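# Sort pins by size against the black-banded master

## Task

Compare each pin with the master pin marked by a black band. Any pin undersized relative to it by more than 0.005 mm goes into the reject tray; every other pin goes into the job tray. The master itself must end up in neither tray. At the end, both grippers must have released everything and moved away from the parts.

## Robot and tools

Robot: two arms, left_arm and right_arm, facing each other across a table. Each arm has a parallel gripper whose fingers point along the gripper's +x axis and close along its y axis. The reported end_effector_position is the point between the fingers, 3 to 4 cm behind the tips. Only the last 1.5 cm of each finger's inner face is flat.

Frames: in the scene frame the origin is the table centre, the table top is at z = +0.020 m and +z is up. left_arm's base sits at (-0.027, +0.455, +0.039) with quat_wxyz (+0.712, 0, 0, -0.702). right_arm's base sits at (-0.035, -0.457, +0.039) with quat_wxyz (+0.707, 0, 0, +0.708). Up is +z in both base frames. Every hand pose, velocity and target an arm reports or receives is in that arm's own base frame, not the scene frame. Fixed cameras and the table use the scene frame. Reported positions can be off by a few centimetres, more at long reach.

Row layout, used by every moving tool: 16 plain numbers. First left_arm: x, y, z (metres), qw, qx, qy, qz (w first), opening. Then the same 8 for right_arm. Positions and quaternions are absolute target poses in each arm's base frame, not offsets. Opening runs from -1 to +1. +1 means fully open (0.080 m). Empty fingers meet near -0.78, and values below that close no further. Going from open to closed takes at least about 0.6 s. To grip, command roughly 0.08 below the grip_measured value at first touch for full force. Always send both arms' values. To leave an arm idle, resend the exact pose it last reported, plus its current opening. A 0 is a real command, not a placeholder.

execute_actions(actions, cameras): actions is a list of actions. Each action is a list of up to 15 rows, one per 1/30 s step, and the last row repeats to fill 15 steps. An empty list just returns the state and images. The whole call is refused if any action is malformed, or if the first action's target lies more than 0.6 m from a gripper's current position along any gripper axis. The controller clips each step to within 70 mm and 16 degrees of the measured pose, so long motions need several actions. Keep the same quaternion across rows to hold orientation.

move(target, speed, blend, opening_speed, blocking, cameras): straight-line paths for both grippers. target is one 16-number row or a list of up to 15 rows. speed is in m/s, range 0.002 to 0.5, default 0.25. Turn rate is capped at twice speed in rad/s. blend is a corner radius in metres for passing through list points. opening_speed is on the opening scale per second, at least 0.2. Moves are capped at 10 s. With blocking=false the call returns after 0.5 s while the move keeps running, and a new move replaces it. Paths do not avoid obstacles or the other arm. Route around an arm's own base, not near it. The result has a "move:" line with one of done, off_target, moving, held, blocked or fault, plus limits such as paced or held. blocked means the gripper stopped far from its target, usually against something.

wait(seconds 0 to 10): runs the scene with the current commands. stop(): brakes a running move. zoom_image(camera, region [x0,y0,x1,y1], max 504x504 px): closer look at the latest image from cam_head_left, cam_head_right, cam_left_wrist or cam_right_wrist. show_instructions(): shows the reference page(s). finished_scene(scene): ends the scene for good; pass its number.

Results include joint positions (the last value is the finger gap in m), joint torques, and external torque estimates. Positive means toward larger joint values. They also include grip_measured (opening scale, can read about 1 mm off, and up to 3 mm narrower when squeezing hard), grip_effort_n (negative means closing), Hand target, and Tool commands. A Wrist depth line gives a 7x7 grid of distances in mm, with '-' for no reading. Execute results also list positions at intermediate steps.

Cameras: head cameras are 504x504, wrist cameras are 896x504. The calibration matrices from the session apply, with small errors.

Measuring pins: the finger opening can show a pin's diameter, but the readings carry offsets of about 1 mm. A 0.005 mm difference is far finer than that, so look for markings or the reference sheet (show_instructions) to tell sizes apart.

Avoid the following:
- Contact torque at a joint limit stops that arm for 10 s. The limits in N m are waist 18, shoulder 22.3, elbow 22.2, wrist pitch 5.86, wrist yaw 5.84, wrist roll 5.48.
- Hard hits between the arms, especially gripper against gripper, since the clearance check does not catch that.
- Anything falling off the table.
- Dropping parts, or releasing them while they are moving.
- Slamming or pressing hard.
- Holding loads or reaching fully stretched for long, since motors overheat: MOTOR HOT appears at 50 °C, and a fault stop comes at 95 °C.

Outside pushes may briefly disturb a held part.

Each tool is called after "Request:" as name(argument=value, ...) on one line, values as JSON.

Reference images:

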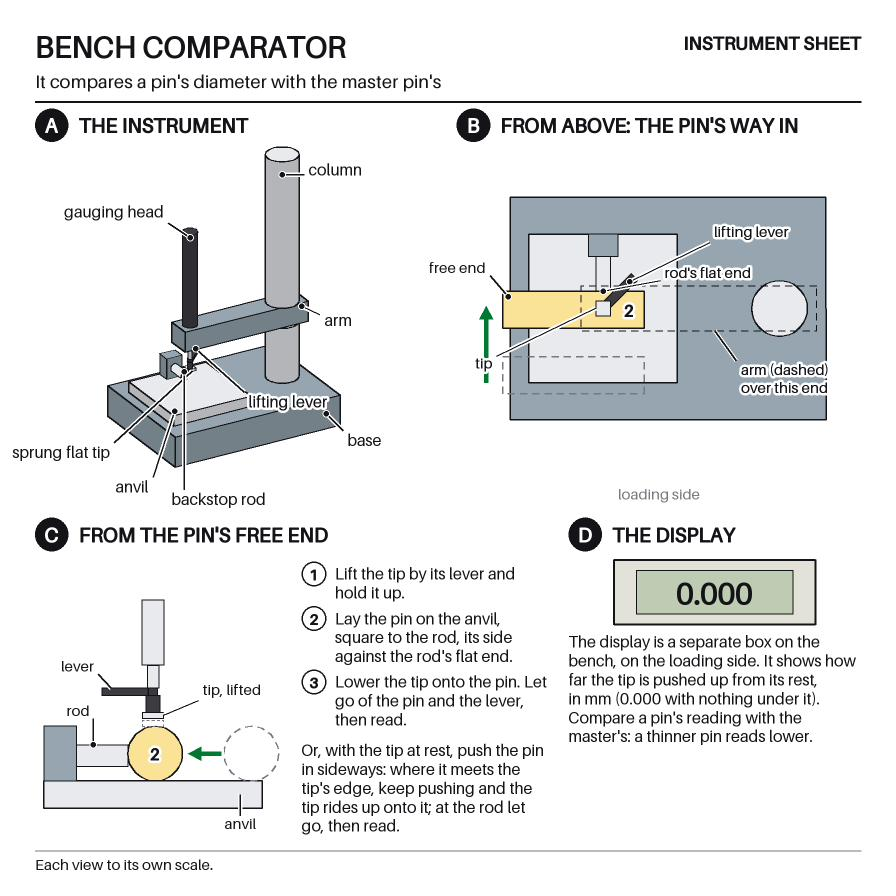

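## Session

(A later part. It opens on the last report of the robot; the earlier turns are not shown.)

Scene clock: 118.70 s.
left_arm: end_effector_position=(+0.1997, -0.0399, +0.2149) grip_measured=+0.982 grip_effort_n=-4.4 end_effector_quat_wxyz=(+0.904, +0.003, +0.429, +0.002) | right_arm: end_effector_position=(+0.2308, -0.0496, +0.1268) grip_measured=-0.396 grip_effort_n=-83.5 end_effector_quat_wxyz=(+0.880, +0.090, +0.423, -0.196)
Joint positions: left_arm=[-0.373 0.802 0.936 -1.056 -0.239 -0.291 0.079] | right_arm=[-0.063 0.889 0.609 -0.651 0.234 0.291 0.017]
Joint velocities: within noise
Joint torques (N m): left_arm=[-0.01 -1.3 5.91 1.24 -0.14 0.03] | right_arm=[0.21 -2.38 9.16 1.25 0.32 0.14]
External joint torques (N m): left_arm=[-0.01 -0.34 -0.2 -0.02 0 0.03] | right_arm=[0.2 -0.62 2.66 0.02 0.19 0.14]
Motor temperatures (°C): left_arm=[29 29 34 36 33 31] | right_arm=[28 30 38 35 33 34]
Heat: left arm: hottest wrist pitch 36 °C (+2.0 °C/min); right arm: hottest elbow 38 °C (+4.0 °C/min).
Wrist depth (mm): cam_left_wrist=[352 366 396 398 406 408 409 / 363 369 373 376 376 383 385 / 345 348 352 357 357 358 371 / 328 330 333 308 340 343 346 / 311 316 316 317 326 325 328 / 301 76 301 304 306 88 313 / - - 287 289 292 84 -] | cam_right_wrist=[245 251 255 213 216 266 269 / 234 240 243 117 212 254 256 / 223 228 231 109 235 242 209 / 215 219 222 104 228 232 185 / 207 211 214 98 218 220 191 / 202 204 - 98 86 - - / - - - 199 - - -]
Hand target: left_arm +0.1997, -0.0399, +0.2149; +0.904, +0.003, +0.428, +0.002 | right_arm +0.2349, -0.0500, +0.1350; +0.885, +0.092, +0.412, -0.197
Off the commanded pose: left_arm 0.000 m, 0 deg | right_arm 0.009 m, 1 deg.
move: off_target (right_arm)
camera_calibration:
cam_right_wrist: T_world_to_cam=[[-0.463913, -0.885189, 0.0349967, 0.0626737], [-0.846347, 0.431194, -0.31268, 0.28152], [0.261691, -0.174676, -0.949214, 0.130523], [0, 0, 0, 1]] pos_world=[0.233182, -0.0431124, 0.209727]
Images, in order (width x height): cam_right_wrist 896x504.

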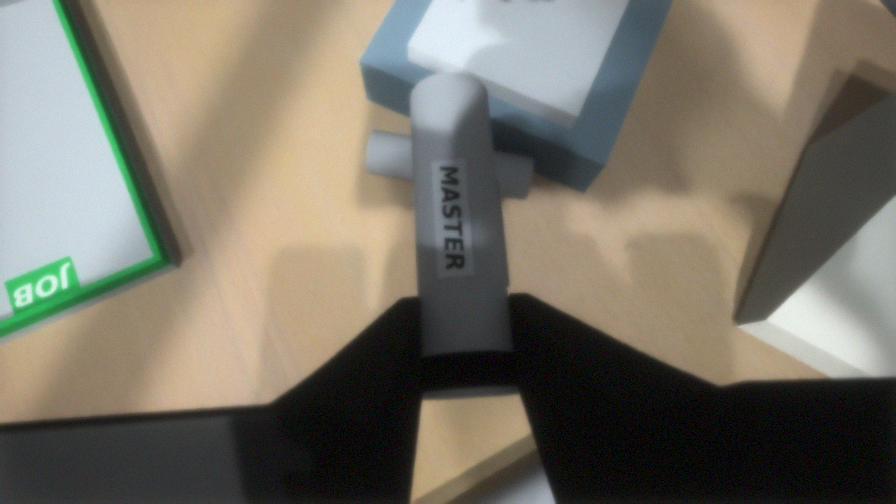

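Request:
move(target=[[0.1997,-0.0399,0.2149,0.904,0.003,0.428,0.002,0.982,0.275,-0.115,0.130,0.8093,0.1902,0.3774,-0.4079,-0.7],[0.1997,-0.0399,0.2149,0.904,0.003,0.428,0.002,0.982,0.3095,-0.1231,0.100,0.8093,0.1902,0.3774,-0.4079,-0.7]], speed=[0.12,0.1], blend=[0.01,0], cameras=["cam_right_wrist"])

Request:
zoom_image(camera="cam_right_wrist", region=[100, 0, 600, 430])

Scene clock: 125.83 s.
left_arm: end_effector_position=(+0.1997, -0.0399, +0.2149) grip_measured=+0.982 grip_effort_n=-4.4 end_effector_quat_wxyz=(+0.904, +0.003, +0.429, +0.002) | right_arm: end_effector_position=(+0.3043, -0.1206, +0.0941) grip_measured=-0.396 grip_effort_n=-83.5 end_effector_quat_wxyz=(+0.806, +0.189, +0.387, -0.406)
Joint positions: left_arm=[-0.373 0.802 0.936 -1.056 -0.239 -0.291 0.079] | right_arm=[-0.175 1.438 0.809 -0.414 0.451 0.626 0.017]
Joint velocities: within noise
Joint torques (N m): left_arm=[0 -1.29 5.91 1.24 -0.14 0.03] | right_arm=[-0.23 -5.7 8.28 1.31 0.45 -0.02]
External joint torques (N m): left_arm=[0 -0.31 -0.22 -0.01 0 0.03] | right_arm=[-0.24 -0.77 2.35 0.25 0.19 -0.02]
Motor temperatures (°C): left_arm=[29 29 34 36 33 31] | right_arm=[28 30 38 35 33 34]
Heat: left arm: hottest wrist pitch 36 °C (+1.0 °C/min); right arm: hottest elbow 38 °C (+4.0 °C/min).
Wrist depth (mm): cam_left_wrist=[353 366 396 400 405 407 408 / 361 368 375 376 378 383 384 / 346 348 353 355 357 360 370 / 328 331 334 308 340 343 347 / 312 316 317 316 325 325 328 / 301 76 301 303 307 88 313 / - - 286 289 291 84 -] | cam_right_wrist=[207 209 88 183 224 227 229 / 197 197 90 117 212 217 158 / 188 142 149 110 202 203 157 / 180 152 145 105 191 196 155 / 173 147 141 98 156 187 154 / 168 169 - 98 86 - - / - - - 167 - - -]
Hand target: left_arm +0.1997, -0.0399, +0.2149; +0.904, +0.003, +0.428, +0.002 | right_arm +0.3094, -0.1231, +0.1001; +0.809, +0.190, +0.377, -0.408
Off the commanded pose: left_arm 0.000 m, 0 deg | right_arm 0.008 m, 1 deg.
move: done
camera_calibration:
cam_right_wrist: T_world_to_cam=[[-0.828299, -0.558973, 0.0383323, 0.184896], [-0.540557, 0.779264, -0.317089, 0.31344], [0.147373, -0.283365, -0.947621, 0.0893935], [0, 0, 0, 1]] pos_world=[0.309407, -0.11557, 0.177012]
Images, in order (width x height): cam_right_wrist 896x504.

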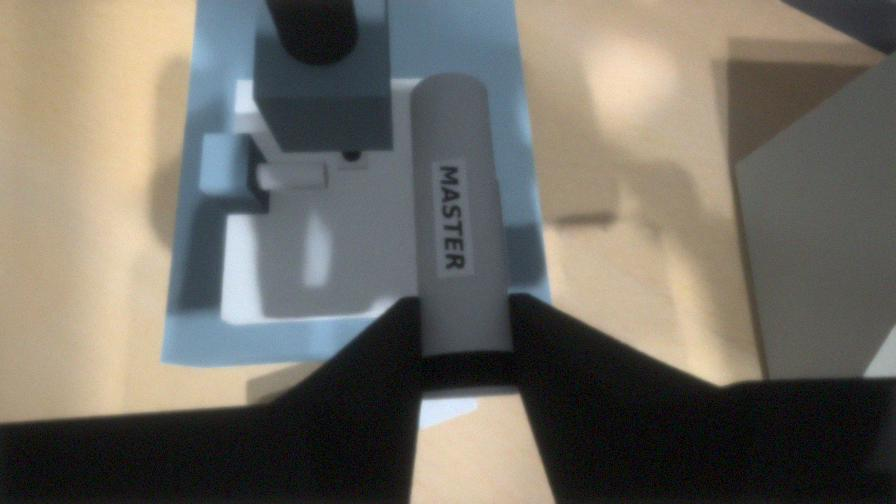

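Scaled by 1.008 from the camera's 896x504 image, which has a finer 1280x720 frame.

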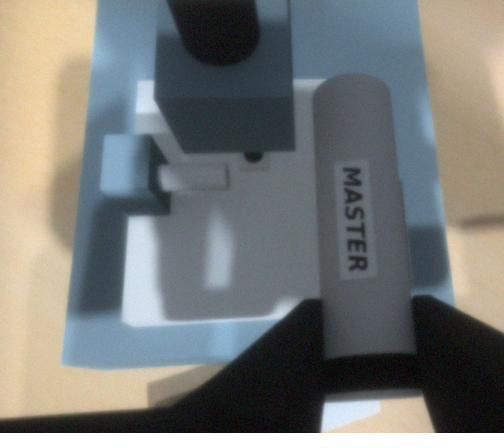

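Request:
move(target=[0.1997,-0.0399,0.2149,0.904,0.003,0.428,0.002,0.982,0.3040,-0.1220,0.064,0.8093,0.1902,0.3774,-0.4079,-0.7], speed=0.05, cameras=["cam_right_wrist"])

Request:
zoom_image(camera="cam_right_wrist", region=[150, 0, 600, 400])

Scene clock: 136.90 s.
left_arm: end_effector_position=(+0.1997, -0.0399, +0.2149) grip_measured=+0.982 grip_effort_n=-4.4 end_effector_quat_wxyz=(+0.904, +0.003, +0.429, +0.002) | right_arm: end_effector_position=(+0.3061, -0.1214, +0.0692) grip_measured=-0.396 grip_effort_n=-83.5 end_effector_quat_wxyz=(+0.813, +0.192, +0.372, -0.406)
Joint positions: left_arm=[-0.373 0.802 0.936 -1.056 -0.239 -0.291 0.079] | right_arm=[-0.175 1.479 0.718 -0.249 0.455 0.626 0.017]
Joint velocities: within noise
Joint torques (N m): left_arm=[-0.01 -1.29 5.91 1.24 -0.14 0.03] | right_arm=[-0.19 -4.8 5.35 1.27 0.33 -0.01]
External joint torques (N m): left_arm=[-0.01 -0.34 -0.24 -0.03 0 0.03] | right_arm=[-0.22 0.28 -0.42 0.14 0.07 -0.01]
Motor temperatures (°C): left_arm=[29 29 34 36 33 31] | right_arm=[28 30 41 36 33 34]
Heat: left arm: hottest wrist pitch 36 °C (+1.0 °C/min); right arm: hottest elbow 41 °C (+5.0 °C/min).
Wrist depth (mm): cam_left_wrist=[353 365 396 398 405 408 410 / 363 369 373 375 377 383 384 / 345 349 352 355 357 359 369 / 327 330 334 308 340 344 347 / 311 316 317 316 324 325 330 / 301 76 300 303 305 88 313 / - - 286 289 290 84 -] | cam_right_wrist=[188 - - 159 196 200 203 / 178 134 133 117 185 189 168 / 169 125 128 110 174 179 159 / 162 124 123 104 165 170 158 / 155 124 119 98 104 161 157 / - 134 - 130 86 - - / - - - 144 - - -]
Hand target: left_arm +0.1997, -0.0399, +0.2149; +0.904, +0.003, +0.428, +0.002 | right_arm +0.3039, -0.1220, +0.0640; +0.809, +0.190, +0.378, -0.408
Off the commanded pose: left_arm 0.000 m, 0 deg | right_arm 0.006 m, 1 deg.
move: done
camera_calibration:
cam_right_wrist: T_world_to_cam=[[-0.830185, -0.557259, 0.0159563, 0.189281], [-0.528331, 0.77731, -0.341548, 0.304889], [0.177927, -0.291978, -0.939729, 0.0543448], [0, 0, 0, 1]] pos_world=[0.308552, -0.115647, 0.152183]
Images, in order (width x height): cam_right_wrist 896x504.

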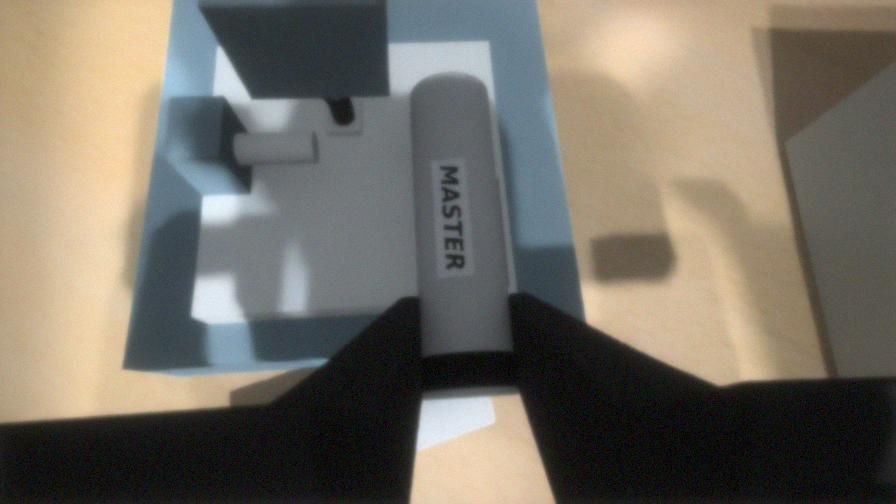

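Scaled by 1.120 from the camera's 896x504 image, which has a finer 1280x720 frame.

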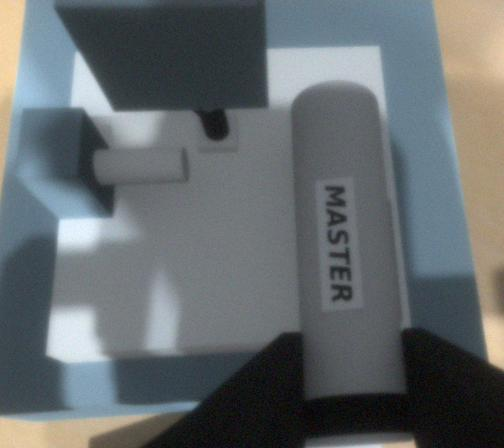

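Request:
move(target=[0.1997,-0.0399,0.2149,0.904,0.003,0.428,0.002,0.982,0.3040,-0.1220,0.061,0.8093,0.1902,0.3774,-0.4079,-0.7], speed=0.03, cameras=["cam_right_wrist"])

Scene clock: 139.87 s.
left_arm: end_effector_position=(+0.1997, -0.0399, +0.2149) grip_measured=+0.982 grip_effort_n=-4.4 end_effector_quat_wxyz=(+0.904, +0.003, +0.429, +0.002) | right_arm: end_effector_position=(+0.3070, -0.1219, +0.0686) grip_measured=-0.396 grip_effort_n=-83.5 end_effector_quat_wxyz=(+0.814, +0.193, +0.368, -0.406)
Joint positions: left_arm=[-0.373 0.802 0.936 -1.056 -0.239 -0.291 0.079] | right_arm=[-0.175 1.481 0.713 -0.234 0.457 0.626 0.017]
Joint velocities: within noise
Joint torques (N m): left_arm=[-0.01 -1.29 5.91 1.24 -0.14 0.03] | right_arm=[-0.18 -4.3 5.1 1.25 0.24 -0.01]
External joint torques (N m): left_arm=[-0.01 -0.31 -0.24 -0.03 0 0.03] | right_arm=[-0.2 0.74 -0.61 0.14 -0.01 -0.01]
Motor temperatures (°C): left_arm=[29 29 34 36 33 31] | right_arm=[28 30 40 36 33 34]
Heat: left arm: hottest wrist pitch 36 °C (+1.0 °C/min); right arm: hottest elbow 40 °C (+4.0 °C/min).
Wrist depth (mm): cam_left_wrist=[353 366 396 399 404 407 409 / 363 369 373 376 376 384 384 / 345 348 352 355 356 359 371 / 328 331 334 307 340 344 346 / 311 315 317 315 325 326 328 / 300 76 301 303 306 88 313 / - - 286 289 292 84 -] | cam_right_wrist=[190 - - 160 197 201 203 / 180 148 133 117 186 189 186 / 171 123 127 110 174 179 160 / 162 124 123 104 139 170 159 / 156 124 119 98 104 161 159 / - 123 - 129 86 - - / - - - 143 - - -]
Hand target: left_arm +0.1997, -0.0399, +0.2149; +0.904, +0.003, +0.428, +0.002 | right_arm +0.3038, -0.1220, +0.0612; +0.809, +0.190, +0.377, -0.408
Off the commanded pose: left_arm 0.000 m, 0 deg | right_arm 0.008 m, 1 deg.
move: done
camera_calibration:
cam_right_wrist: T_world_to_cam=[[-0.830968, -0.556196, 0.0117981, 0.190388], [-0.524905, 0.776841, -0.34784, 0.304824], [0.184302, -0.295237, -0.93748, 0.0510145], [0, 0, 0, 1]] pos_world=[0.308808, -0.115845, 0.151609]
Images, in order (width x height): cam_right_wrist 896x504.

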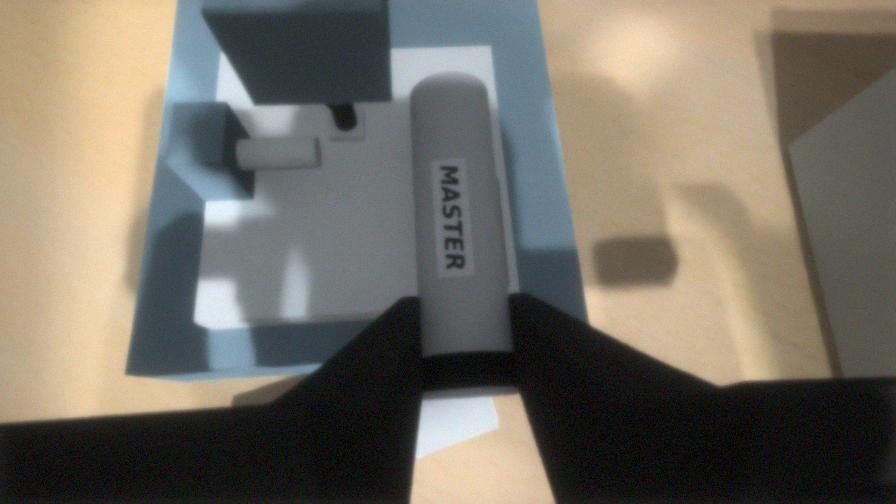

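Request:
move(target=[[0.1997,-0.0399,0.2149,0.904,0.003,0.428,0.002,0.982,0.3040,-0.1220,0.065,0.8093,0.1902,0.3774,-0.4079,-0.7],[0.1997,-0.0399,0.2149,0.904,0.003,0.428,0.002,0.982,0.3250,-0.1063,0.065,0.8093,0.1902,0.3774,-0.4079,-0.7]], speed=0.03, blend=[0.002,0], cameras=["cam_right_wrist"])

Request:
zoom_image(camera="cam_right_wrist", region=[200, 0, 600, 350])

Scene clock: 145.53 s.
left_arm: end_effector_position=(+0.1997, -0.0399, +0.2149) grip_measured=+0.982 grip_effort_n=-4.4 end_effector_quat_wxyz=(+0.904, +0.003, +0.429, +0.002) | right_arm: end_effector_position=(+0.3218, -0.1106, +0.0686) grip_measured=-0.396 grip_effort_n=-83.5 end_effector_quat_wxyz=(+0.809, +0.189, +0.371, -0.414)
Joint positions: left_arm=[-0.373 0.802 0.936 -1.056 -0.239 -0.291 0.079] | right_arm=[-0.116 1.548 0.783 -0.28 0.504 0.69 0.017]
Joint velocities: within noise
Joint torques (N m): left_arm=[-0.01 -1.28 5.91 1.24 -0.14 0.03] | right_arm=[0.78 -4.69 6.88 0.93 -0.1 0.15]
External joint torques (N m): left_arm=[-0.01 -0.3 -0.26 -0.02 0 0.02] | right_arm=[0.74 0.84 1.17 -0.15 -0.38 0.15]
Motor temperatures (°C): left_arm=[29 29 34 36 33 31] | right_arm=[28 30 39 36 33 34]
Heat: left arm: hottest wrist pitch 36 °C (+1.0 °C/min); right arm: hottest elbow 39 °C (+2.0 °C/min).
Wrist depth (mm): cam_left_wrist=[354 364 396 399 405 407 406 / 362 368 374 376 377 383 383 / 346 349 352 356 357 359 370 / 328 330 334 308 341 344 347 / 311 316 317 316 324 324 328 / 302 76 301 303 306 88 313 / - - 287 289 292 84 -] | cam_right_wrist=[186 187 - - 166 205 207 / 177 177 135 111 153 192 195 / 168 168 122 110 143 181 179 / 160 157 122 104 128 172 172 / 152 150 118 98 104 163 164 / - 146 - 129 86 - - / - - - 142 - - -]
Hand target: left_arm +0.1997, -0.0399, +0.2149; +0.904, +0.003, +0.428, +0.002 | right_arm +0.3249, -0.1063, +0.0650; +0.809, +0.190, +0.377, -0.408
Off the commanded pose: left_arm 0.000 m, 0 deg | right_arm 0.006 m, 1 deg.
move: done; blend cut to 0.0019 m at target 1
camera_calibration:
cam_right_wrist: T_world_to_cam=[[-0.838121, -0.544748, 0.0283294, 0.211447], [-0.519432, 0.781156, -0.346389, 0.302485], [0.166565, -0.305031, -0.937663, 0.0562288], [0, 0, 0, 1]] pos_world=[0.324973, -0.103951, 0.151511]
Images, in order (width x height): cam_right_wrist 896x504.

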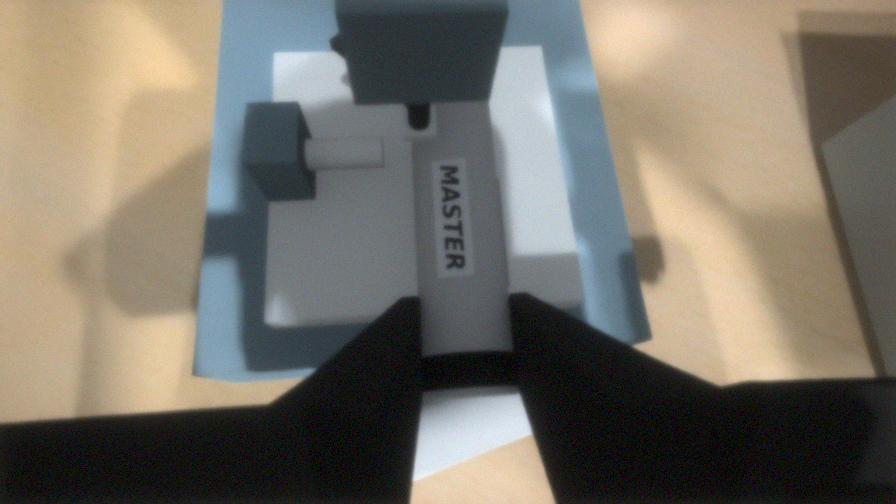

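Scaled by 1.260 from the camera's 896x504 image, which has a finer 1280x720 frame.

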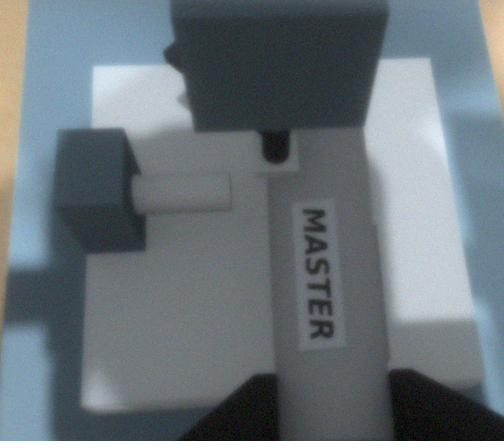

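Request:
move(target=[[0.1997,-0.0399,0.2149,0.904,0.003,0.428,0.002,0.982,0.3322,-0.1008,0.065,0.8093,0.1902,0.3774,-0.4079,-0.7]], speed=0.03, cameras=["cam_right_wrist"])

Request:
zoom_image(camera="cam_right_wrist", region=[200, 0, 600, 350])

Scene clock: 155.03 s.
left_arm: end_effector_position=(+0.1997, -0.0399, +0.2149) grip_measured=+0.982 grip_effort_n=-4.4 end_effector_quat_wxyz=(+0.904, +0.003, +0.429, +0.002) | right_arm: end_effector_position=(+0.3284, -0.1062, +0.0688) grip_measured=-0.396 grip_effort_n=-83.5 end_effector_quat_wxyz=(+0.809, +0.188, +0.371, -0.416)
Joint positions: left_arm=[-0.373 0.802 0.936 -1.056 -0.239 -0.291 0.079] | right_arm=[-0.095 1.574 0.811 -0.294 0.517 0.713 0.017]
Joint velocities: within noise
Joint torques (N m): left_arm=[-0.01 -1.29 5.92 1.24 -0.14 0.03] | right_arm=[0.92 -4.79 6.84 0.97 -0.2 0.15]
External joint torques (N m): left_arm=[-0.01 -0.37 -0.18 -0.01 -0.01 0.03] | right_arm=[0.92 0.91 1.17 -0.07 -0.5 0.15]
Motor temperatures (°C): left_arm=[29 29 35 36 33 31] | right_arm=[28 31 38 36 33 34]
Heat: left arm: hottest wrist pitch 36 °C (+1.0 °C/min); right arm: hottest elbow 38 °C (+1.0 °C/min).
Wrist depth (mm): cam_left_wrist=[352 365 396 399 405 408 409 / 363 369 373 375 377 384 383 / 344 348 353 355 356 358 370 / 328 330 334 308 340 343 346 / 311 316 317 316 325 324 328 / 301 76 301 303 306 88 313 / - - 288 289 291 84 -] | cam_right_wrist=[186 188 155 - 163 205 208 / 177 178 136 112 152 192 197 / 167 168 122 110 135 181 181 / 159 160 123 104 127 172 174 / 152 152 119 98 104 162 165 / - - - 129 86 - - / - - - 141 - - -]
Hand target: left_arm +0.1997, -0.0399, +0.2149; +0.904, +0.003, +0.428, +0.002 | right_arm +0.3321, -0.1008, +0.0651; +0.809, +0.190, +0.377, -0.408
Off the commanded pose: left_arm 0.000 m, 0 deg | right_arm 0.008 m, 1 deg.
move: done
camera_calibration:
cam_right_wrist: T_world_to_cam=[[-0.839864, -0.541949, 0.0303268, 0.220085], [-0.517244, 0.782135, -0.347454, 0.301961], [0.164583, -0.3075, -0.937207, 0.0570225], [0, 0, 0, 1]] pos_world=[0.331644, -0.0993647, 0.151685]
Images, in order (width x height): cam_right_wrist 896x504.

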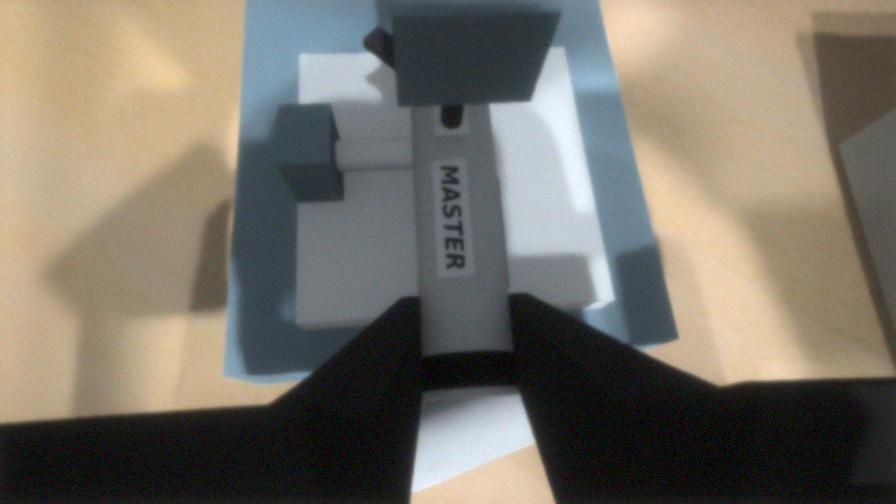

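Scaled by 1.260 from the camera's 896x504 image, which has a finer 1280x720 frame.

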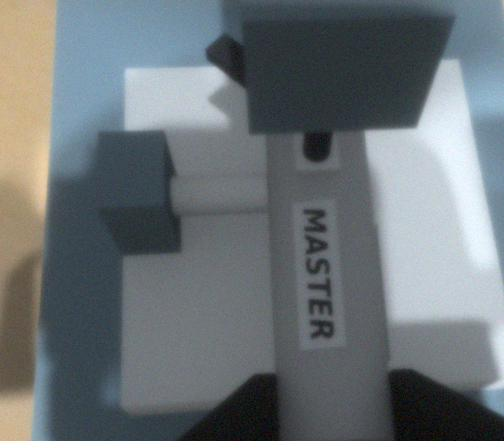

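Request:
move(target=[[0.1997,-0.0399,0.2149,0.904,0.003,0.428,0.002,0.982,0.3297,-0.1026,0.0665,0.8093,0.1902,0.3774,-0.4079,-0.7],[0.1997,-0.0399,0.2149,0.904,0.003,0.428,0.002,0.982,0.3297,-0.1026,0.0665,0.8093,0.1902,0.3774,-0.4079,0.25],[0.1997,-0.0399,0.2149,0.904,0.003,0.428,0.002,0.982,0.3092,-0.0761,0.1080,0.8093,0.1902,0.3774,-0.4079,0.25],[0.1997,-0.0399,0.2149,0.904,0.003,0.428,0.002,0.982,0.195,-0.15,0.16,0.8093,0.1902,0.3774,-0.4079,0.25]], speed=[0.03,0.05,0.06,0.2], blend=[0,0,0.01,0], opening_speed=1.0, cameras=["cam_right_wrist"])

Scene clock: 164.93 s.
left_arm: end_effector_position=(+0.1997, -0.0399, +0.2149) grip_measured=+0.982 grip_effort_n=-4.4 end_effector_quat_wxyz=(+0.904, +0.003, +0.429, +0.002) | right_arm: end_effector_position=(+0.1963, -0.1503, +0.1598) grip_measured=+0.246 grip_effort_n=15.1 end_effector_quat_wxyz=(+0.809, +0.191, +0.378, -0.409)
Joint positions: left_arm=[-0.373 0.802 0.936 -1.056 -0.239 -0.291 0.079] | right_arm=[-0.481 0.94 0.751 -0.737 0.286 0.358 0.046]
Joint velocities: within noise
Joint torques (N m): left_arm=[0 -1.3 5.9 1.24 -0.14 0.03] | right_arm=[-0.25 -3.66 6.68 1.02 0.07 -0.13]
External joint torques (N m): left_arm=[-0.01 -0.35 -0.25 -0.04 0 0.03] | right_arm=[-0.26 -1.63 0.28 -0.19 -0.08 -0.13]
Motor temperatures (°C): left_arm=[29 29 35 36 33 31] | right_arm=[28 31 38 35 33 34]
Heat: left arm: hottest wrist pitch 36 °C (+1.0 °C/min); right arm: hottest elbow 38 °C (+1.0 °C/min).
Wrist depth (mm): cam_left_wrist=[354 365 395 400 405 408 410 / 364 370 373 376 377 384 382 / 345 349 352 355 356 358 370 / 328 331 333 309 340 343 347 / 311 316 318 316 325 325 328 / 301 76 300 304 306 88 314 / - - 287 290 292 84 -] | cam_right_wrist=[171 255 297 305 173 - - / 165 248 282 288 173 173 175 / 210 222 268 272 185 186 189 / 215 216 255 260 200 199 252 / 238 224 238 248 102 211 253 / 231 - 98 239 94 - - / - - 224 229 231 - -]
Hand target: left_arm +0.1997, -0.0399, +0.2149; +0.904, +0.003, +0.428, +0.002 | right_arm +0.1950, -0.1500, +0.1600; +0.809, +0.190, +0.377, -0.408
Off the commanded pose: left_arm 0.000 m, 0 deg | right_arm 0.001 m, 0 deg.
move: done
camera_calibration:
cam_right_wrist: T_world_to_cam=[[-0.832377, -0.55351, 0.027826, 0.0796457], [-0.529994, 0.780326, -0.33196, 0.299547], [0.16203, -0.291064, -0.942883, 0.1544], [0, 0, 0, 1]] pos_world=[0.200036, -0.144719, 0.242802]
Images, in order (width x height): cam_right_wrist 896x504.

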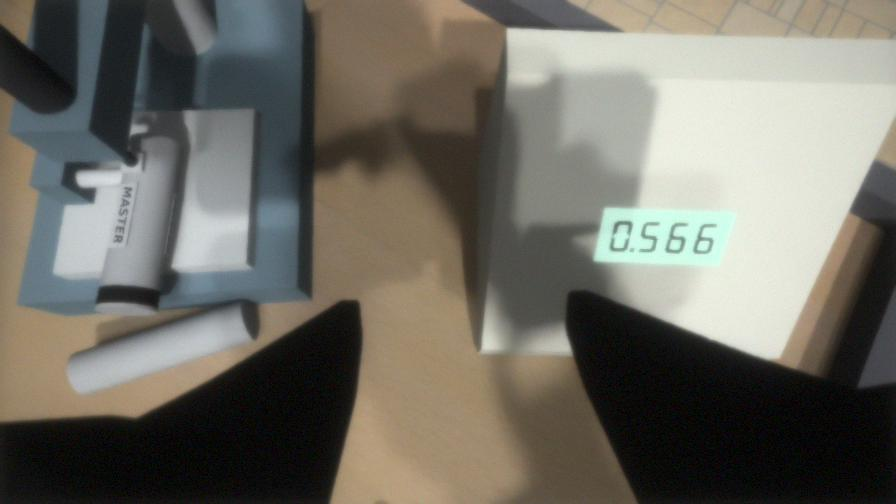

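Request:
zoom_image(camera="cam_right_wrist", region=[580, 190, 750, 280])

Request:
zoom_image(camera="cam_right_wrist", region=[0, 80, 340, 400])

Scaled by 2.965 from the camera's 896x504 image, which has a finer 1280x720 frame.

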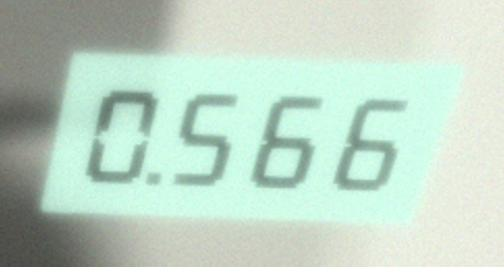

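Scaled by 1.482 from the camera's 896x504 image, which has a finer 1280x720 frame.

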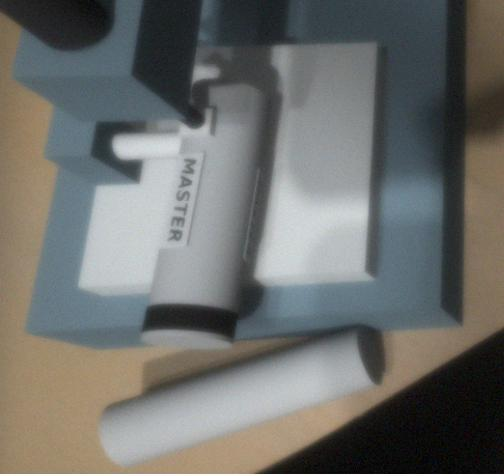

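Request:
move(target=[[0.1997,-0.0399,0.2149,0.904,0.003,0.428,0.002,0.982,0.3092,-0.0761,0.1080,0.8093,0.1902,0.3774,-0.4079,0.25],[0.1997,-0.0399,0.2149,0.904,0.003,0.428,0.002,0.982,0.3280,-0.1046,0.0700,0.8093,0.1902,0.3774,-0.4079,0.25],[0.1997,-0.0399,0.2149,0.904,0.003,0.428,0.002,0.982,0.3260,-0.1056,0.0650,0.8093,0.1902,0.3774,-0.4079,0.25]], speed=[0.2,0.08,0.05], cameras=["cam_right_wrist"])

Scene clock: 174.67 s.
left_arm: end_effector_position=(+0.1997, -0.0399, +0.2149) grip_measured=+0.982 grip_effort_n=-4.4 end_effector_quat_wxyz=(+0.904, +0.003, +0.429, +0.002) | right_arm: end_effector_position=(+0.3281, -0.1052, +0.0700) grip_measured=+0.246 grip_effort_n=14.7 end_effector_quat_wxyz=(+0.812, +0.193, +0.371, -0.407)
Joint positions: left_arm=[-0.373 0.802 0.936 -1.056 -0.239 -0.291 0.079] | right_arm=[-0.101 1.559 0.802 -0.286 0.497 0.701 0.046]
Joint velocities: within noise
Joint torques (N m): left_arm=[-0.01 -1.29 5.91 1.24 -0.14 0.03] | right_arm=[-0.22 -5.72 5.34 1.12 0.21 -0.13]
External joint torques (N m): left_arm=[-0.01 -0.38 -0.19 -0.03 -0.01 0.03] | right_arm=[-0.19 -0.26 -0.23 0.09 -0.06 -0.13]
Motor temperatures (°C): left_arm=[29 29 35 36 33 31] | right_arm=[28 31 38 35 33 34]
Heat: left arm: hottest wrist pitch 36 °C (+1.0 °C/min); right arm: hottest elbow 38 °C (+1.0 °C/min).
Wrist depth (mm): cam_left_wrist=[353 366 396 399 403 407 409 / 362 369 373 376 378 382 384 / 346 348 352 355 356 358 371 / 328 329 333 307 339 342 346 / 311 314 317 316 324 326 328 / 300 76 300 303 307 88 314 / - - 287 290 292 84 -] | cam_right_wrist=[188 190 155 - 159 201 203 / 178 180 137 112 141 190 192 / 169 170 127 111 133 179 179 / 161 162 124 104 126 170 172 / 154 155 119 102 103 161 164 / - - 98 132 131 - - / - - 123 141 145 - -]
Hand target: left_arm +0.1997, -0.0399, +0.2149; +0.904, +0.003, +0.428, +0.002 | right_arm +0.3259, -0.1056, +0.0651; +0.809, +0.190, +0.377, -0.408
Off the commanded pose: left_arm 0.000 m, 0 deg | right_arm 0.005 m, 1 deg.
move: done
camera_calibration:
cam_right_wrist: T_world_to_cam=[[-0.832367, -0.553997, 0.0159219, 0.217604], [-0.525042, 0.779013, -0.342737, 0.303331], [0.177472, -0.293643, -0.939296, 0.0558674], [0, 0, 0, 1]] pos_world=[0.330473, -0.0993422, 0.152974]
Images, in order (width x height): cam_right_wrist 896x504.

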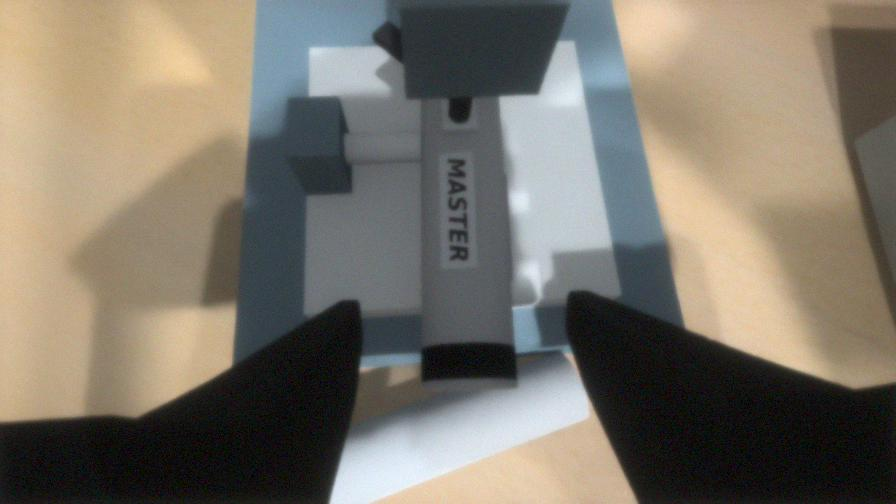

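Request:
move(target=[[0.1997,-0.0399,0.2149,0.904,0.003,0.428,0.002,0.982,0.3262,-0.1058,0.0632,0.8093,0.1902,0.3774,-0.4079,-0.7],[0.1997,-0.0399,0.2149,0.904,0.003,0.428,0.002,0.982,0.2980,-0.1265,0.067,0.8093,0.1902,0.3774,-0.4079,-0.7],[0.1997,-0.0399,0.2149,0.904,0.003,0.428,0.002,0.982,0.294,-0.121,0.12,0.8093,0.1902,0.3774,-0.4079,-0.7]], speed=[0.04,0.06,0.08], opening_speed=1.0, cameras=["cam_right_wrist"])

Scene clock: 189.43 s.
left_arm: end_effector_position=(+0.1997, -0.0399, +0.2149) grip_measured=+0.982 grip_effort_n=-4.4 end_effector_quat_wxyz=(+0.904, +0.003, +0.429, +0.002) | right_arm: end_effector_position=(+0.2895, -0.1200, +0.1087) grip_measured=-0.392 grip_effort_n=-83.5 end_effector_quat_wxyz=(+0.802, +0.187, +0.394, -0.407)
Joint positions: left_arm=[-0.373 0.802 0.936 -1.056 -0.239 -0.291 0.079] | right_arm=[-0.184 1.365 0.818 -0.509 0.447 0.619 0.017]
Joint velocities: within noise
Joint torques (N m): left_arm=[0 -1.28 5.91 1.24 -0.14 0.03] | right_arm=[0.22 -7.41 8.42 1.03 0.55 0.14]
External joint torques (N m): left_arm=[-0.01 -0.33 -0.26 -0.05 0.01 0.03] | right_arm=[0.22 -2.83 2.29 -0.04 0.29 0.13]
Motor temperatures (°C): left_arm=[29 29 35 36 33 31] | right_arm=[28 32 38 35 33 34]
Heat: left arm: hottest wrist pitch 36 °C (+0.0 °C/min); right arm: hottest elbow 38 °C (-2.0 °C/min).
Wrist depth (mm): cam_left_wrist=[353 365 396 399 405 409 408 / 363 369 374 376 378 383 383 / 345 349 352 354 356 360 370 / 328 329 333 309 339 345 347 / 312 316 317 315 324 324 328 / 301 76 301 303 307 88 313 / - - 287 289 292 84 -] | cam_right_wrist=[220 220 106 202 241 246 144 / 210 183 116 116 229 234 143 / 201 167 166 109 218 203 141 / 193 163 159 103 209 202 147 / 186 162 162 96 200 200 157 / 180 183 - 186 - - - / - - - 181 - - -]
Hand target: left_arm +0.1997, -0.0399, +0.2149; +0.904, +0.003, +0.428, +0.002 | right_arm +0.2938, -0.1210, +0.1199; +0.809, +0.190, +0.377, -0.408
Off the commanded pose: left_arm 0.000 m, 0 deg | right_arm 0.012 m, 2 deg.
move: off_target (right_arm)
camera_calibration:
cam_right_wrist: T_world_to_cam=[[-0.827963, -0.558586, 0.0495848, 0.171173], [-0.544976, 0.780629, -0.305973, 0.309898], [0.132205, -0.280357, -0.950748, 0.110706], [0, 0, 0, 1]] pos_world=[0.295976, -0.115263, 0.191586]
Images, in order (width x height): cam_right_wrist 896x504.

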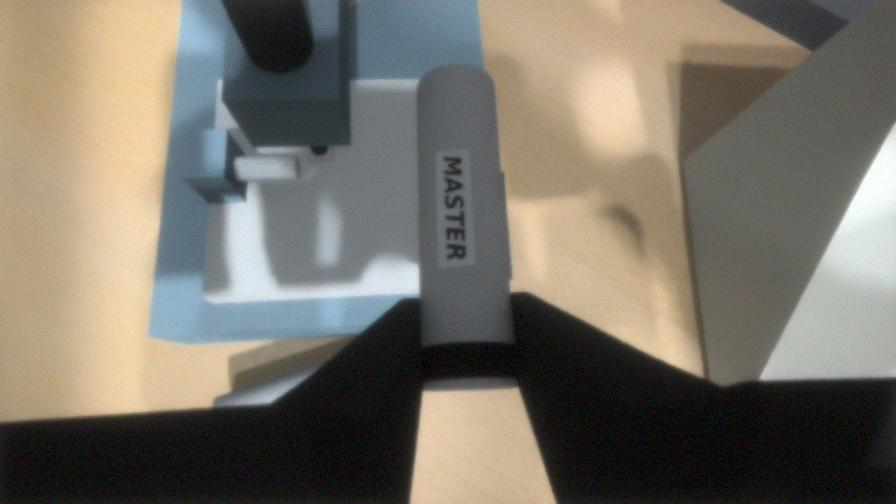

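Request:
move(target=[[0.1997,-0.0399,0.2149,0.904,0.003,0.428,0.002,0.982,0.25,-0.06,0.13,0.8093,0.1902,0.3774,-0.4079,-0.7],[0.1997,-0.0399,0.2149,0.904,0.003,0.428,0.002,0.982,0.22,0.02,0.11,0.8969,-0.0549,0.4182,0.1176,-0.7],[0.1997,-0.0399,0.2149,0.904,0.003,0.428,0.002,0.982,0.21,0.04,0.06,0.8754,-0.1094,0.4082,0.2346,-0.7],[0.1997,-0.0399,0.2149,0.904,0.003,0.428,0.002,0.982,0.21,0.04,0.026,0.8754,-0.1094,0.4082,0.2346,-0.7]], speed=[0.12,0.15,0.12,0.05], blend=[0.02,0.02,0.01,0], cameras=["cam_right_wrist"])

Scene clock: 199.47 s.
left_arm: end_effector_position=(+0.1997, -0.0399, +0.2149) grip_measured=+0.982 grip_effort_n=-4.4 end_effector_quat_wxyz=(+0.904, +0.003, +0.429, +0.002) | right_arm: end_effector_position=(+0.2102, +0.0398, +0.0267) grip_measured=-0.391 grip_effort_n=-83.5 end_effector_quat_wxyz=(+0.875, -0.110, +0.409, +0.233)
Joint positions: left_arm=[-0.373 0.802 0.936 -1.056 -0.239 -0.291 0.079] | right_arm=[-0.064 0.95 0.212 -0.224 -0.361 -0.471 0.017]
Joint velocities: within noise
Joint torques (N m): left_arm=[-0.01 -1.3 5.91 1.24 -0.14 0.03] | right_arm=[-0.16 -1.75 5.94 1.39 -0.35 -0.1]
External joint torques (N m): left_arm=[0 -0.33 -0.19 0 -0.01 0.02] | right_arm=[-0.16 -0.29 0.1 0.21 -0.15 -0.11]
Motor temperatures (°C): left_arm=[29 29 35 36 33 31] | right_arm=[28 32 38 36 33 34]
Heat: left arm: hottest wrist pitch 36 °C (+0.0 °C/min); right arm: hottest elbow 38 °C (-2.0 °C/min).
Wrist depth (mm): cam_left_wrist=[353 364 395 397 405 407 410 / 362 368 374 378 378 383 383 / 346 348 352 356 356 359 370 / 328 330 333 308 340 343 348 / 311 315 317 316 325 325 329 / 301 76 300 303 306 88 312 / - - 286 289 291 84 -] | cam_right_wrist=[142 143 143 144 144 144 144 / 135 136 136 115 137 137 137 / 129 129 129 109 130 130 130 / 123 123 123 103 124 124 124 / 117 117 118 96 117 119 119 / 113 113 - 112 - - - / - - - 108 - - -]
Hand target: left_arm +0.1997, -0.0399, +0.2149; +0.904, +0.003, +0.428, +0.002 | right_arm +0.2100, +0.0400, +0.0260; +0.875, -0.109, +0.408, +0.235
Off the commanded pose: left_arm 0.000 m, 0 deg | right_arm 0.001 m, 0 deg.
move: done
camera_calibration:
cam_right_wrist: T_world_to_cam=[[0.455051, -0.890017, 0.0282525, -0.057123], [-0.835739, -0.437821, -0.331443, 0.227074], [0.307359, 0.127212, -0.943052, 0.0347396], [0, 0, 0, 1]] pos_world=[0.205091, 0.044158, 0.109637]
Images, in order (width x height): cam_right_wrist 896x504.

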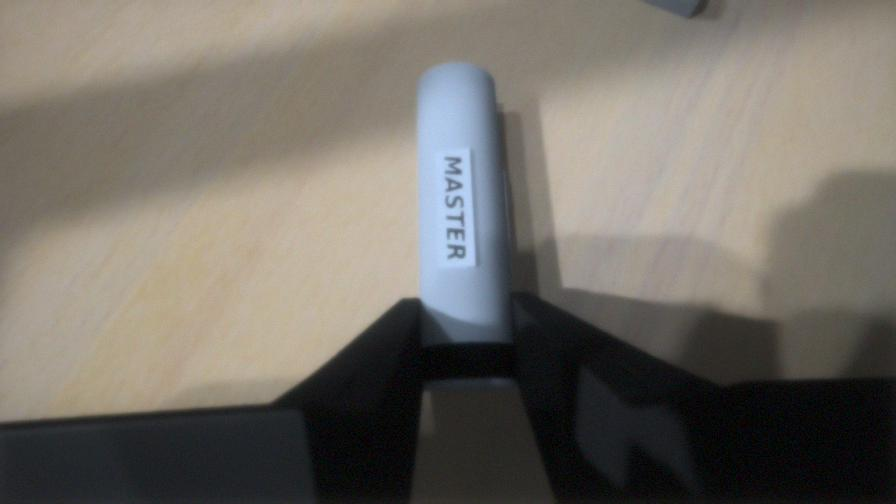

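Request:
move(target=[[0.1997,-0.0399,0.2149,0.904,0.003,0.428,0.002,0.982,0.21,0.04,0.0265,0.8754,-0.1094,0.4082,0.2346,0],[0.1997,-0.0399,0.2149,0.904,0.003,0.428,0.002,0.982,0.19,0.028,0.07,0.8754,-0.1094,0.4082,0.2346,0],[0.1997,-0.0399,0.2149,0.904,0.003,0.428,0.002,0.982,0.25,0.0,0.14,0.78,-0.2,0.52,0.24,0.1],[0.1997,-0.0399,0.2149,0.904,0.003,0.428,0.002,0.982,0.345,-0.08,0.11,0.6382,-0.3044,0.6382,0.3044,0.1]], speed=[0.05,0.08,0.2,0.2], blend=[0,0.01,0.02,0], opening_speed=1.0, cameras=["cam_right_wrist","cam_head_left"])

Scene clock: 226.37 s.
left_arm: end_effector_position=(+0.1997, -0.0399, +0.2149) grip_measured=+0.982 grip_effort_n=-4.4 end_effector_quat_wxyz=(+0.904, +0.003, +0.429, +0.002) | right_arm: end_effector_position=(+0.3434, -0.0785, +0.1116) grip_measured=+0.096 grip_effort_n=14.2 end_effector_quat_wxyz=(+0.640, -0.304, +0.636, +0.303)
Joint positions: left_arm=[-0.373 0.802 0.936 -1.056 -0.239 -0.291 0.079] | right_arm=[-0.226 1.879 1.539 -1.225 -0.002 -1.114 0.039]
Joint velocities: within noise
Joint torques (N m): left_arm=[0 -1.29 5.91 1.24 -0.14 0.03] | right_arm=[-0.18 -8.01 7.08 0.17 0.07 -0.14]
External joint torques (N m): left_arm=[0 -0.35 -0.24 -0.03 0 0.03] | right_arm=[-0.22 -0.11 1.48 -0.15 0.12 -0.14]
Motor temperatures (°C): left_arm=[29 29 35 36 33 31] | right_arm=[28 31 37 35 33 34]
Heat: left arm: hottest wrist pitch 36 °C (+0.0 °C/min); right arm: hottest elbow 37 °C (-1.0 °C/min).
Wrist depth (mm): cam_left_wrist=[354 365 395 398 405 406 408 / 363 369 374 376 377 384 385 / 345 349 352 356 356 359 369 / 327 329 333 309 339 344 347 / 311 315 317 316 324 325 328 / 301 76 301 302 307 88 313 / - - 286 290 292 84 -] | cam_right_wrist=[162 162 163 163 163 164 165 / 170 171 171 172 172 173 174 / 180 180 181 179 171 179 182 / 190 191 192 188 159 158 162 / 199 203 199 194 93 144 172 / 193 - 86 216 87 - - / - - 228 235 193 - -]
Hand target: left_arm +0.1997, -0.0399, +0.2149; +0.904, +0.003, +0.428, +0.002 | right_arm +0.3450, -0.0800, +0.1100; +0.638, -0.305, +0.638, +0.304
Off the commanded pose: left_arm 0.000 m, 0 deg | right_arm 0.003 m, 0 deg.
move: done; blend cut to 0 m at target 3
camera_calibration:
cam_right_wrist: T_world_to_cam=[[0.762102, -0.645079, 0.0554365, -0.314618], [-0.620818, -0.703756, 0.345417, 0.144486], [-0.183807, -0.297659, -0.936811, 0.223572], [0, 0, 0, 1]] pos_world=[0.370565, -0.0347225, 0.176978]
Images, in order (width x height): cam_head_left 504x504, cam_right_wrist 896x504.

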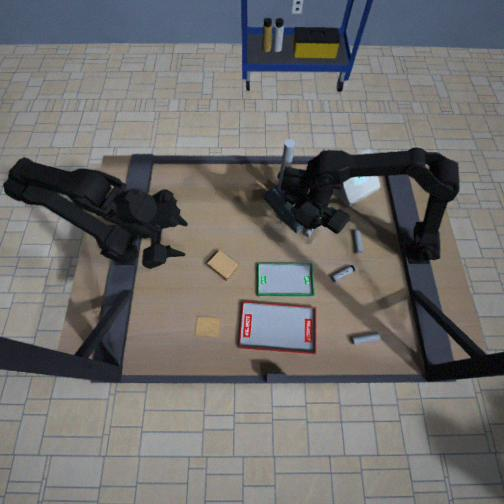

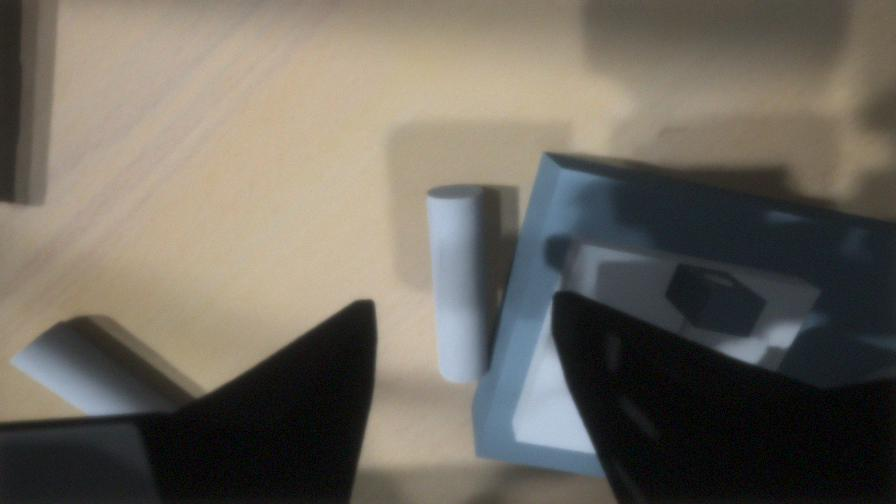

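Request:
move(target=[[0.1997,-0.0399,0.2149,0.904,0.003,0.428,0.002,0.982,0.3465,-0.0820,0.070,0.6382,-0.3044,0.6382,0.3044,-0.1],[0.1997,-0.0399,0.2149,0.904,0.003,0.428,0.002,0.982,0.3465,-0.0820,0.038,0.6382,-0.3044,0.6382,0.3044,-0.1]], speed=[0.1,0.05], cameras=["cam_right_wrist"])

Scene clock: 238.97 s.
left_arm: end_effector_position=(+0.1997, -0.0399, +0.2149) grip_measured=+0.982 grip_effort_n=-4.4 end_effector_quat_wxyz=(+0.904, +0.003, +0.429, +0.002) | right_arm: end_effector_position=(+0.3476, -0.0809, +0.0446) grip_measured=-0.097 grip_effort_n=-17.0 end_effector_quat_wxyz=(+0.642, -0.306, +0.634, +0.302)
Joint positions: left_arm=[-0.373 0.802 0.936 -1.056 -0.239 -0.291 0.079] | right_arm=[-0.23 1.948 1.359 -0.97 -0.002 -1.119 0.031]
Joint velocities: within noise
Joint torques (N m): left_arm=[-0.01 -1.28 5.91 1.24 -0.14 0.03] | right_arm=[-0.21 -7.84 5.12 0.89 0.05 -0.14]
External joint torques (N m): left_arm=[-0.01 -0.33 -0.22 -0.02 -0.01 0.03] | right_arm=[-0.2 0.23 -0.17 0.56 0.1 -0.14]
Motor temperatures (°C): left_arm=[29 29 35 37 33 31] | right_arm=[28 33 38 34 33 34]
Heat: left arm: hottest wrist pitch 37 °C (+1.0 °C/min); right arm: hottest elbow 38 °C (+0.0 °C/min).
Wrist depth (mm): cam_left_wrist=[354 364 395 399 405 406 411 / 362 367 374 377 377 382 383 / 346 349 352 355 357 359 369 / 329 330 334 308 340 345 347 / 311 315 317 316 325 326 328 / 300 76 300 303 306 88 313 / - - 287 290 291 84 -] | cam_right_wrist=[- 102 102 102 103 103 104 / - 107 107 109 109 109 110 / 114 113 113 114 114 114 116 / 120 120 120 119 118 103 120 / 126 127 125 107 94 96 95 / 134 133 - 115 86 - - / - - - 142 115 - -]
Hand target: left_arm +0.1997, -0.0399, +0.2149; +0.904, +0.003, +0.428, +0.002 | right_arm +0.3464, -0.0820, +0.0381; +0.638, -0.304, +0.638, +0.304
Off the commanded pose: left_arm 0.000 m, 0 deg | right_arm 0.007 m, 1 deg.
move: done
camera_calibration:
cam_right_wrist: T_world_to_cam=[[0.762203, -0.644404, 0.0615627, -0.315889], [-0.622582, -0.703683, 0.342377, 0.169362], [-0.177309, -0.299289, -0.937544, 0.158444], [0, 0, 0, 1]] pos_world=[0.374307, -0.0369626, 0.110009]
Images, in order (width x height): cam_right_wrist 896x504.

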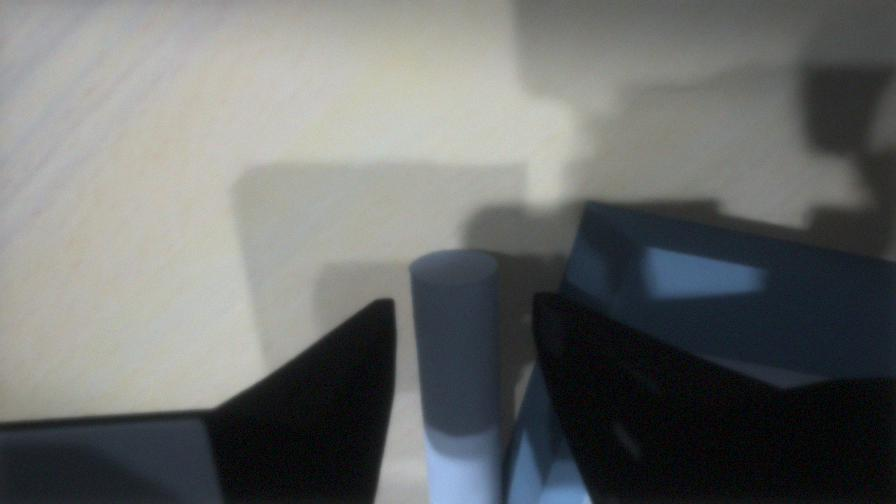

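Request:
move(target=[[0.1997,-0.0399,0.2149,0.904,0.003,0.428,0.002,0.982,0.3445,-0.0802,0.0480,0.6382,-0.3044,0.6382,0.3044,-0.2],[0.1997,-0.0399,0.2149,0.904,0.003,0.428,0.002,0.982,0.3445,-0.0802,0.036,0.6382,-0.3044,0.6382,0.3044,-0.2]], speed=[0.05,0.03], cameras=["cam_right_wrist"])

Scene clock: 245.57 s.
left_arm: end_effector_position=(+0.1997, -0.0399, +0.2149) grip_measured=+0.982 grip_effort_n=-4.4 end_effector_quat_wxyz=(+0.904, +0.003, +0.429, +0.002) | right_arm: end_effector_position=(+0.3469, -0.0807, +0.0410) grip_measured=-0.196 grip_effort_n=-20.2 end_effector_quat_wxyz=(+0.643, -0.307, +0.634, +0.302)
Joint positions: left_arm=[-0.373 0.802 0.936 -1.056 -0.239 -0.291 0.079] | right_arm=[-0.23 1.948 1.344 -0.952 -0.002 -1.119 0.026]
Joint velocities: within noise
Joint torques (N m): left_arm=[-0.01 -1.29 5.91 1.24 -0.14 0.03] | right_arm=[0.08 -8.45 4.9 0.46 0.05 -0.01]
External joint torques (N m): left_arm=[-0.01 -0.34 -0.24 -0.03 -0.01 0.03] | right_arm=[0.13 -0.4 -0.39 0.13 0.1 -0.01]
Motor temperatures (°C): left_arm=[29 29 35 37 33 31] | right_arm=[28 33 38 34 33 34]
Heat: left arm: hottest wrist pitch 37 °C (+1.0 °C/min); right arm: hottest elbow 38 °C (+0.0 °C/min).
Wrist depth (mm): cam_left_wrist=[354 364 397 398 404 408 410 / 362 369 373 376 378 382 384 / 346 348 352 355 357 358 369 / 328 330 333 309 339 343 347 / 311 315 317 316 323 324 329 / 301 76 301 303 307 88 313 / - - 287 290 292 84 -] | cam_right_wrist=[99 98 98 99 99 100 101 / 103 103 104 104 105 106 106 / 108 109 109 110 110 110 112 / - 115 116 115 114 93 116 / 122 122 120 100 93 91 91 / 128 128 - 109 79 - - / - - - 120 114 - -]
Hand target: left_arm +0.1997, -0.0399, +0.2149; +0.904, +0.003, +0.428, +0.002 | right_arm +0.3445, -0.0801, +0.0361; +0.638, -0.304, +0.638, +0.305
Off the commanded pose: left_arm 0.000 m, 0 deg | right_arm 0.006 m, 1 deg.
move: done
camera_calibration:
cam_right_wrist: T_world_to_cam=[[0.76204, -0.644366, 0.0639361, -0.315065], [-0.623471, -0.703475, 0.341185, 0.170614], [-0.174871, -0.299859, -0.937819, 0.154197], [0, 0, 0, 1]] pos_world=[0.373429, -0.0367574, 0.106543]
Images, in order (width x height): cam_right_wrist 896x504.

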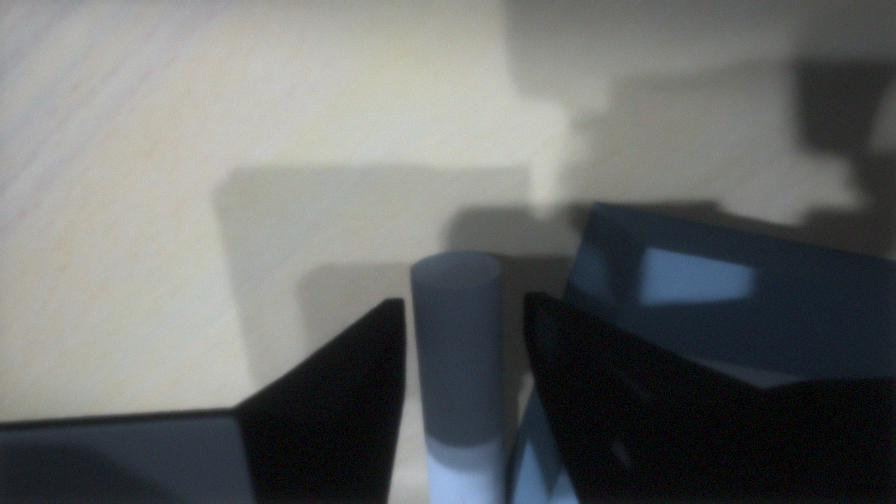

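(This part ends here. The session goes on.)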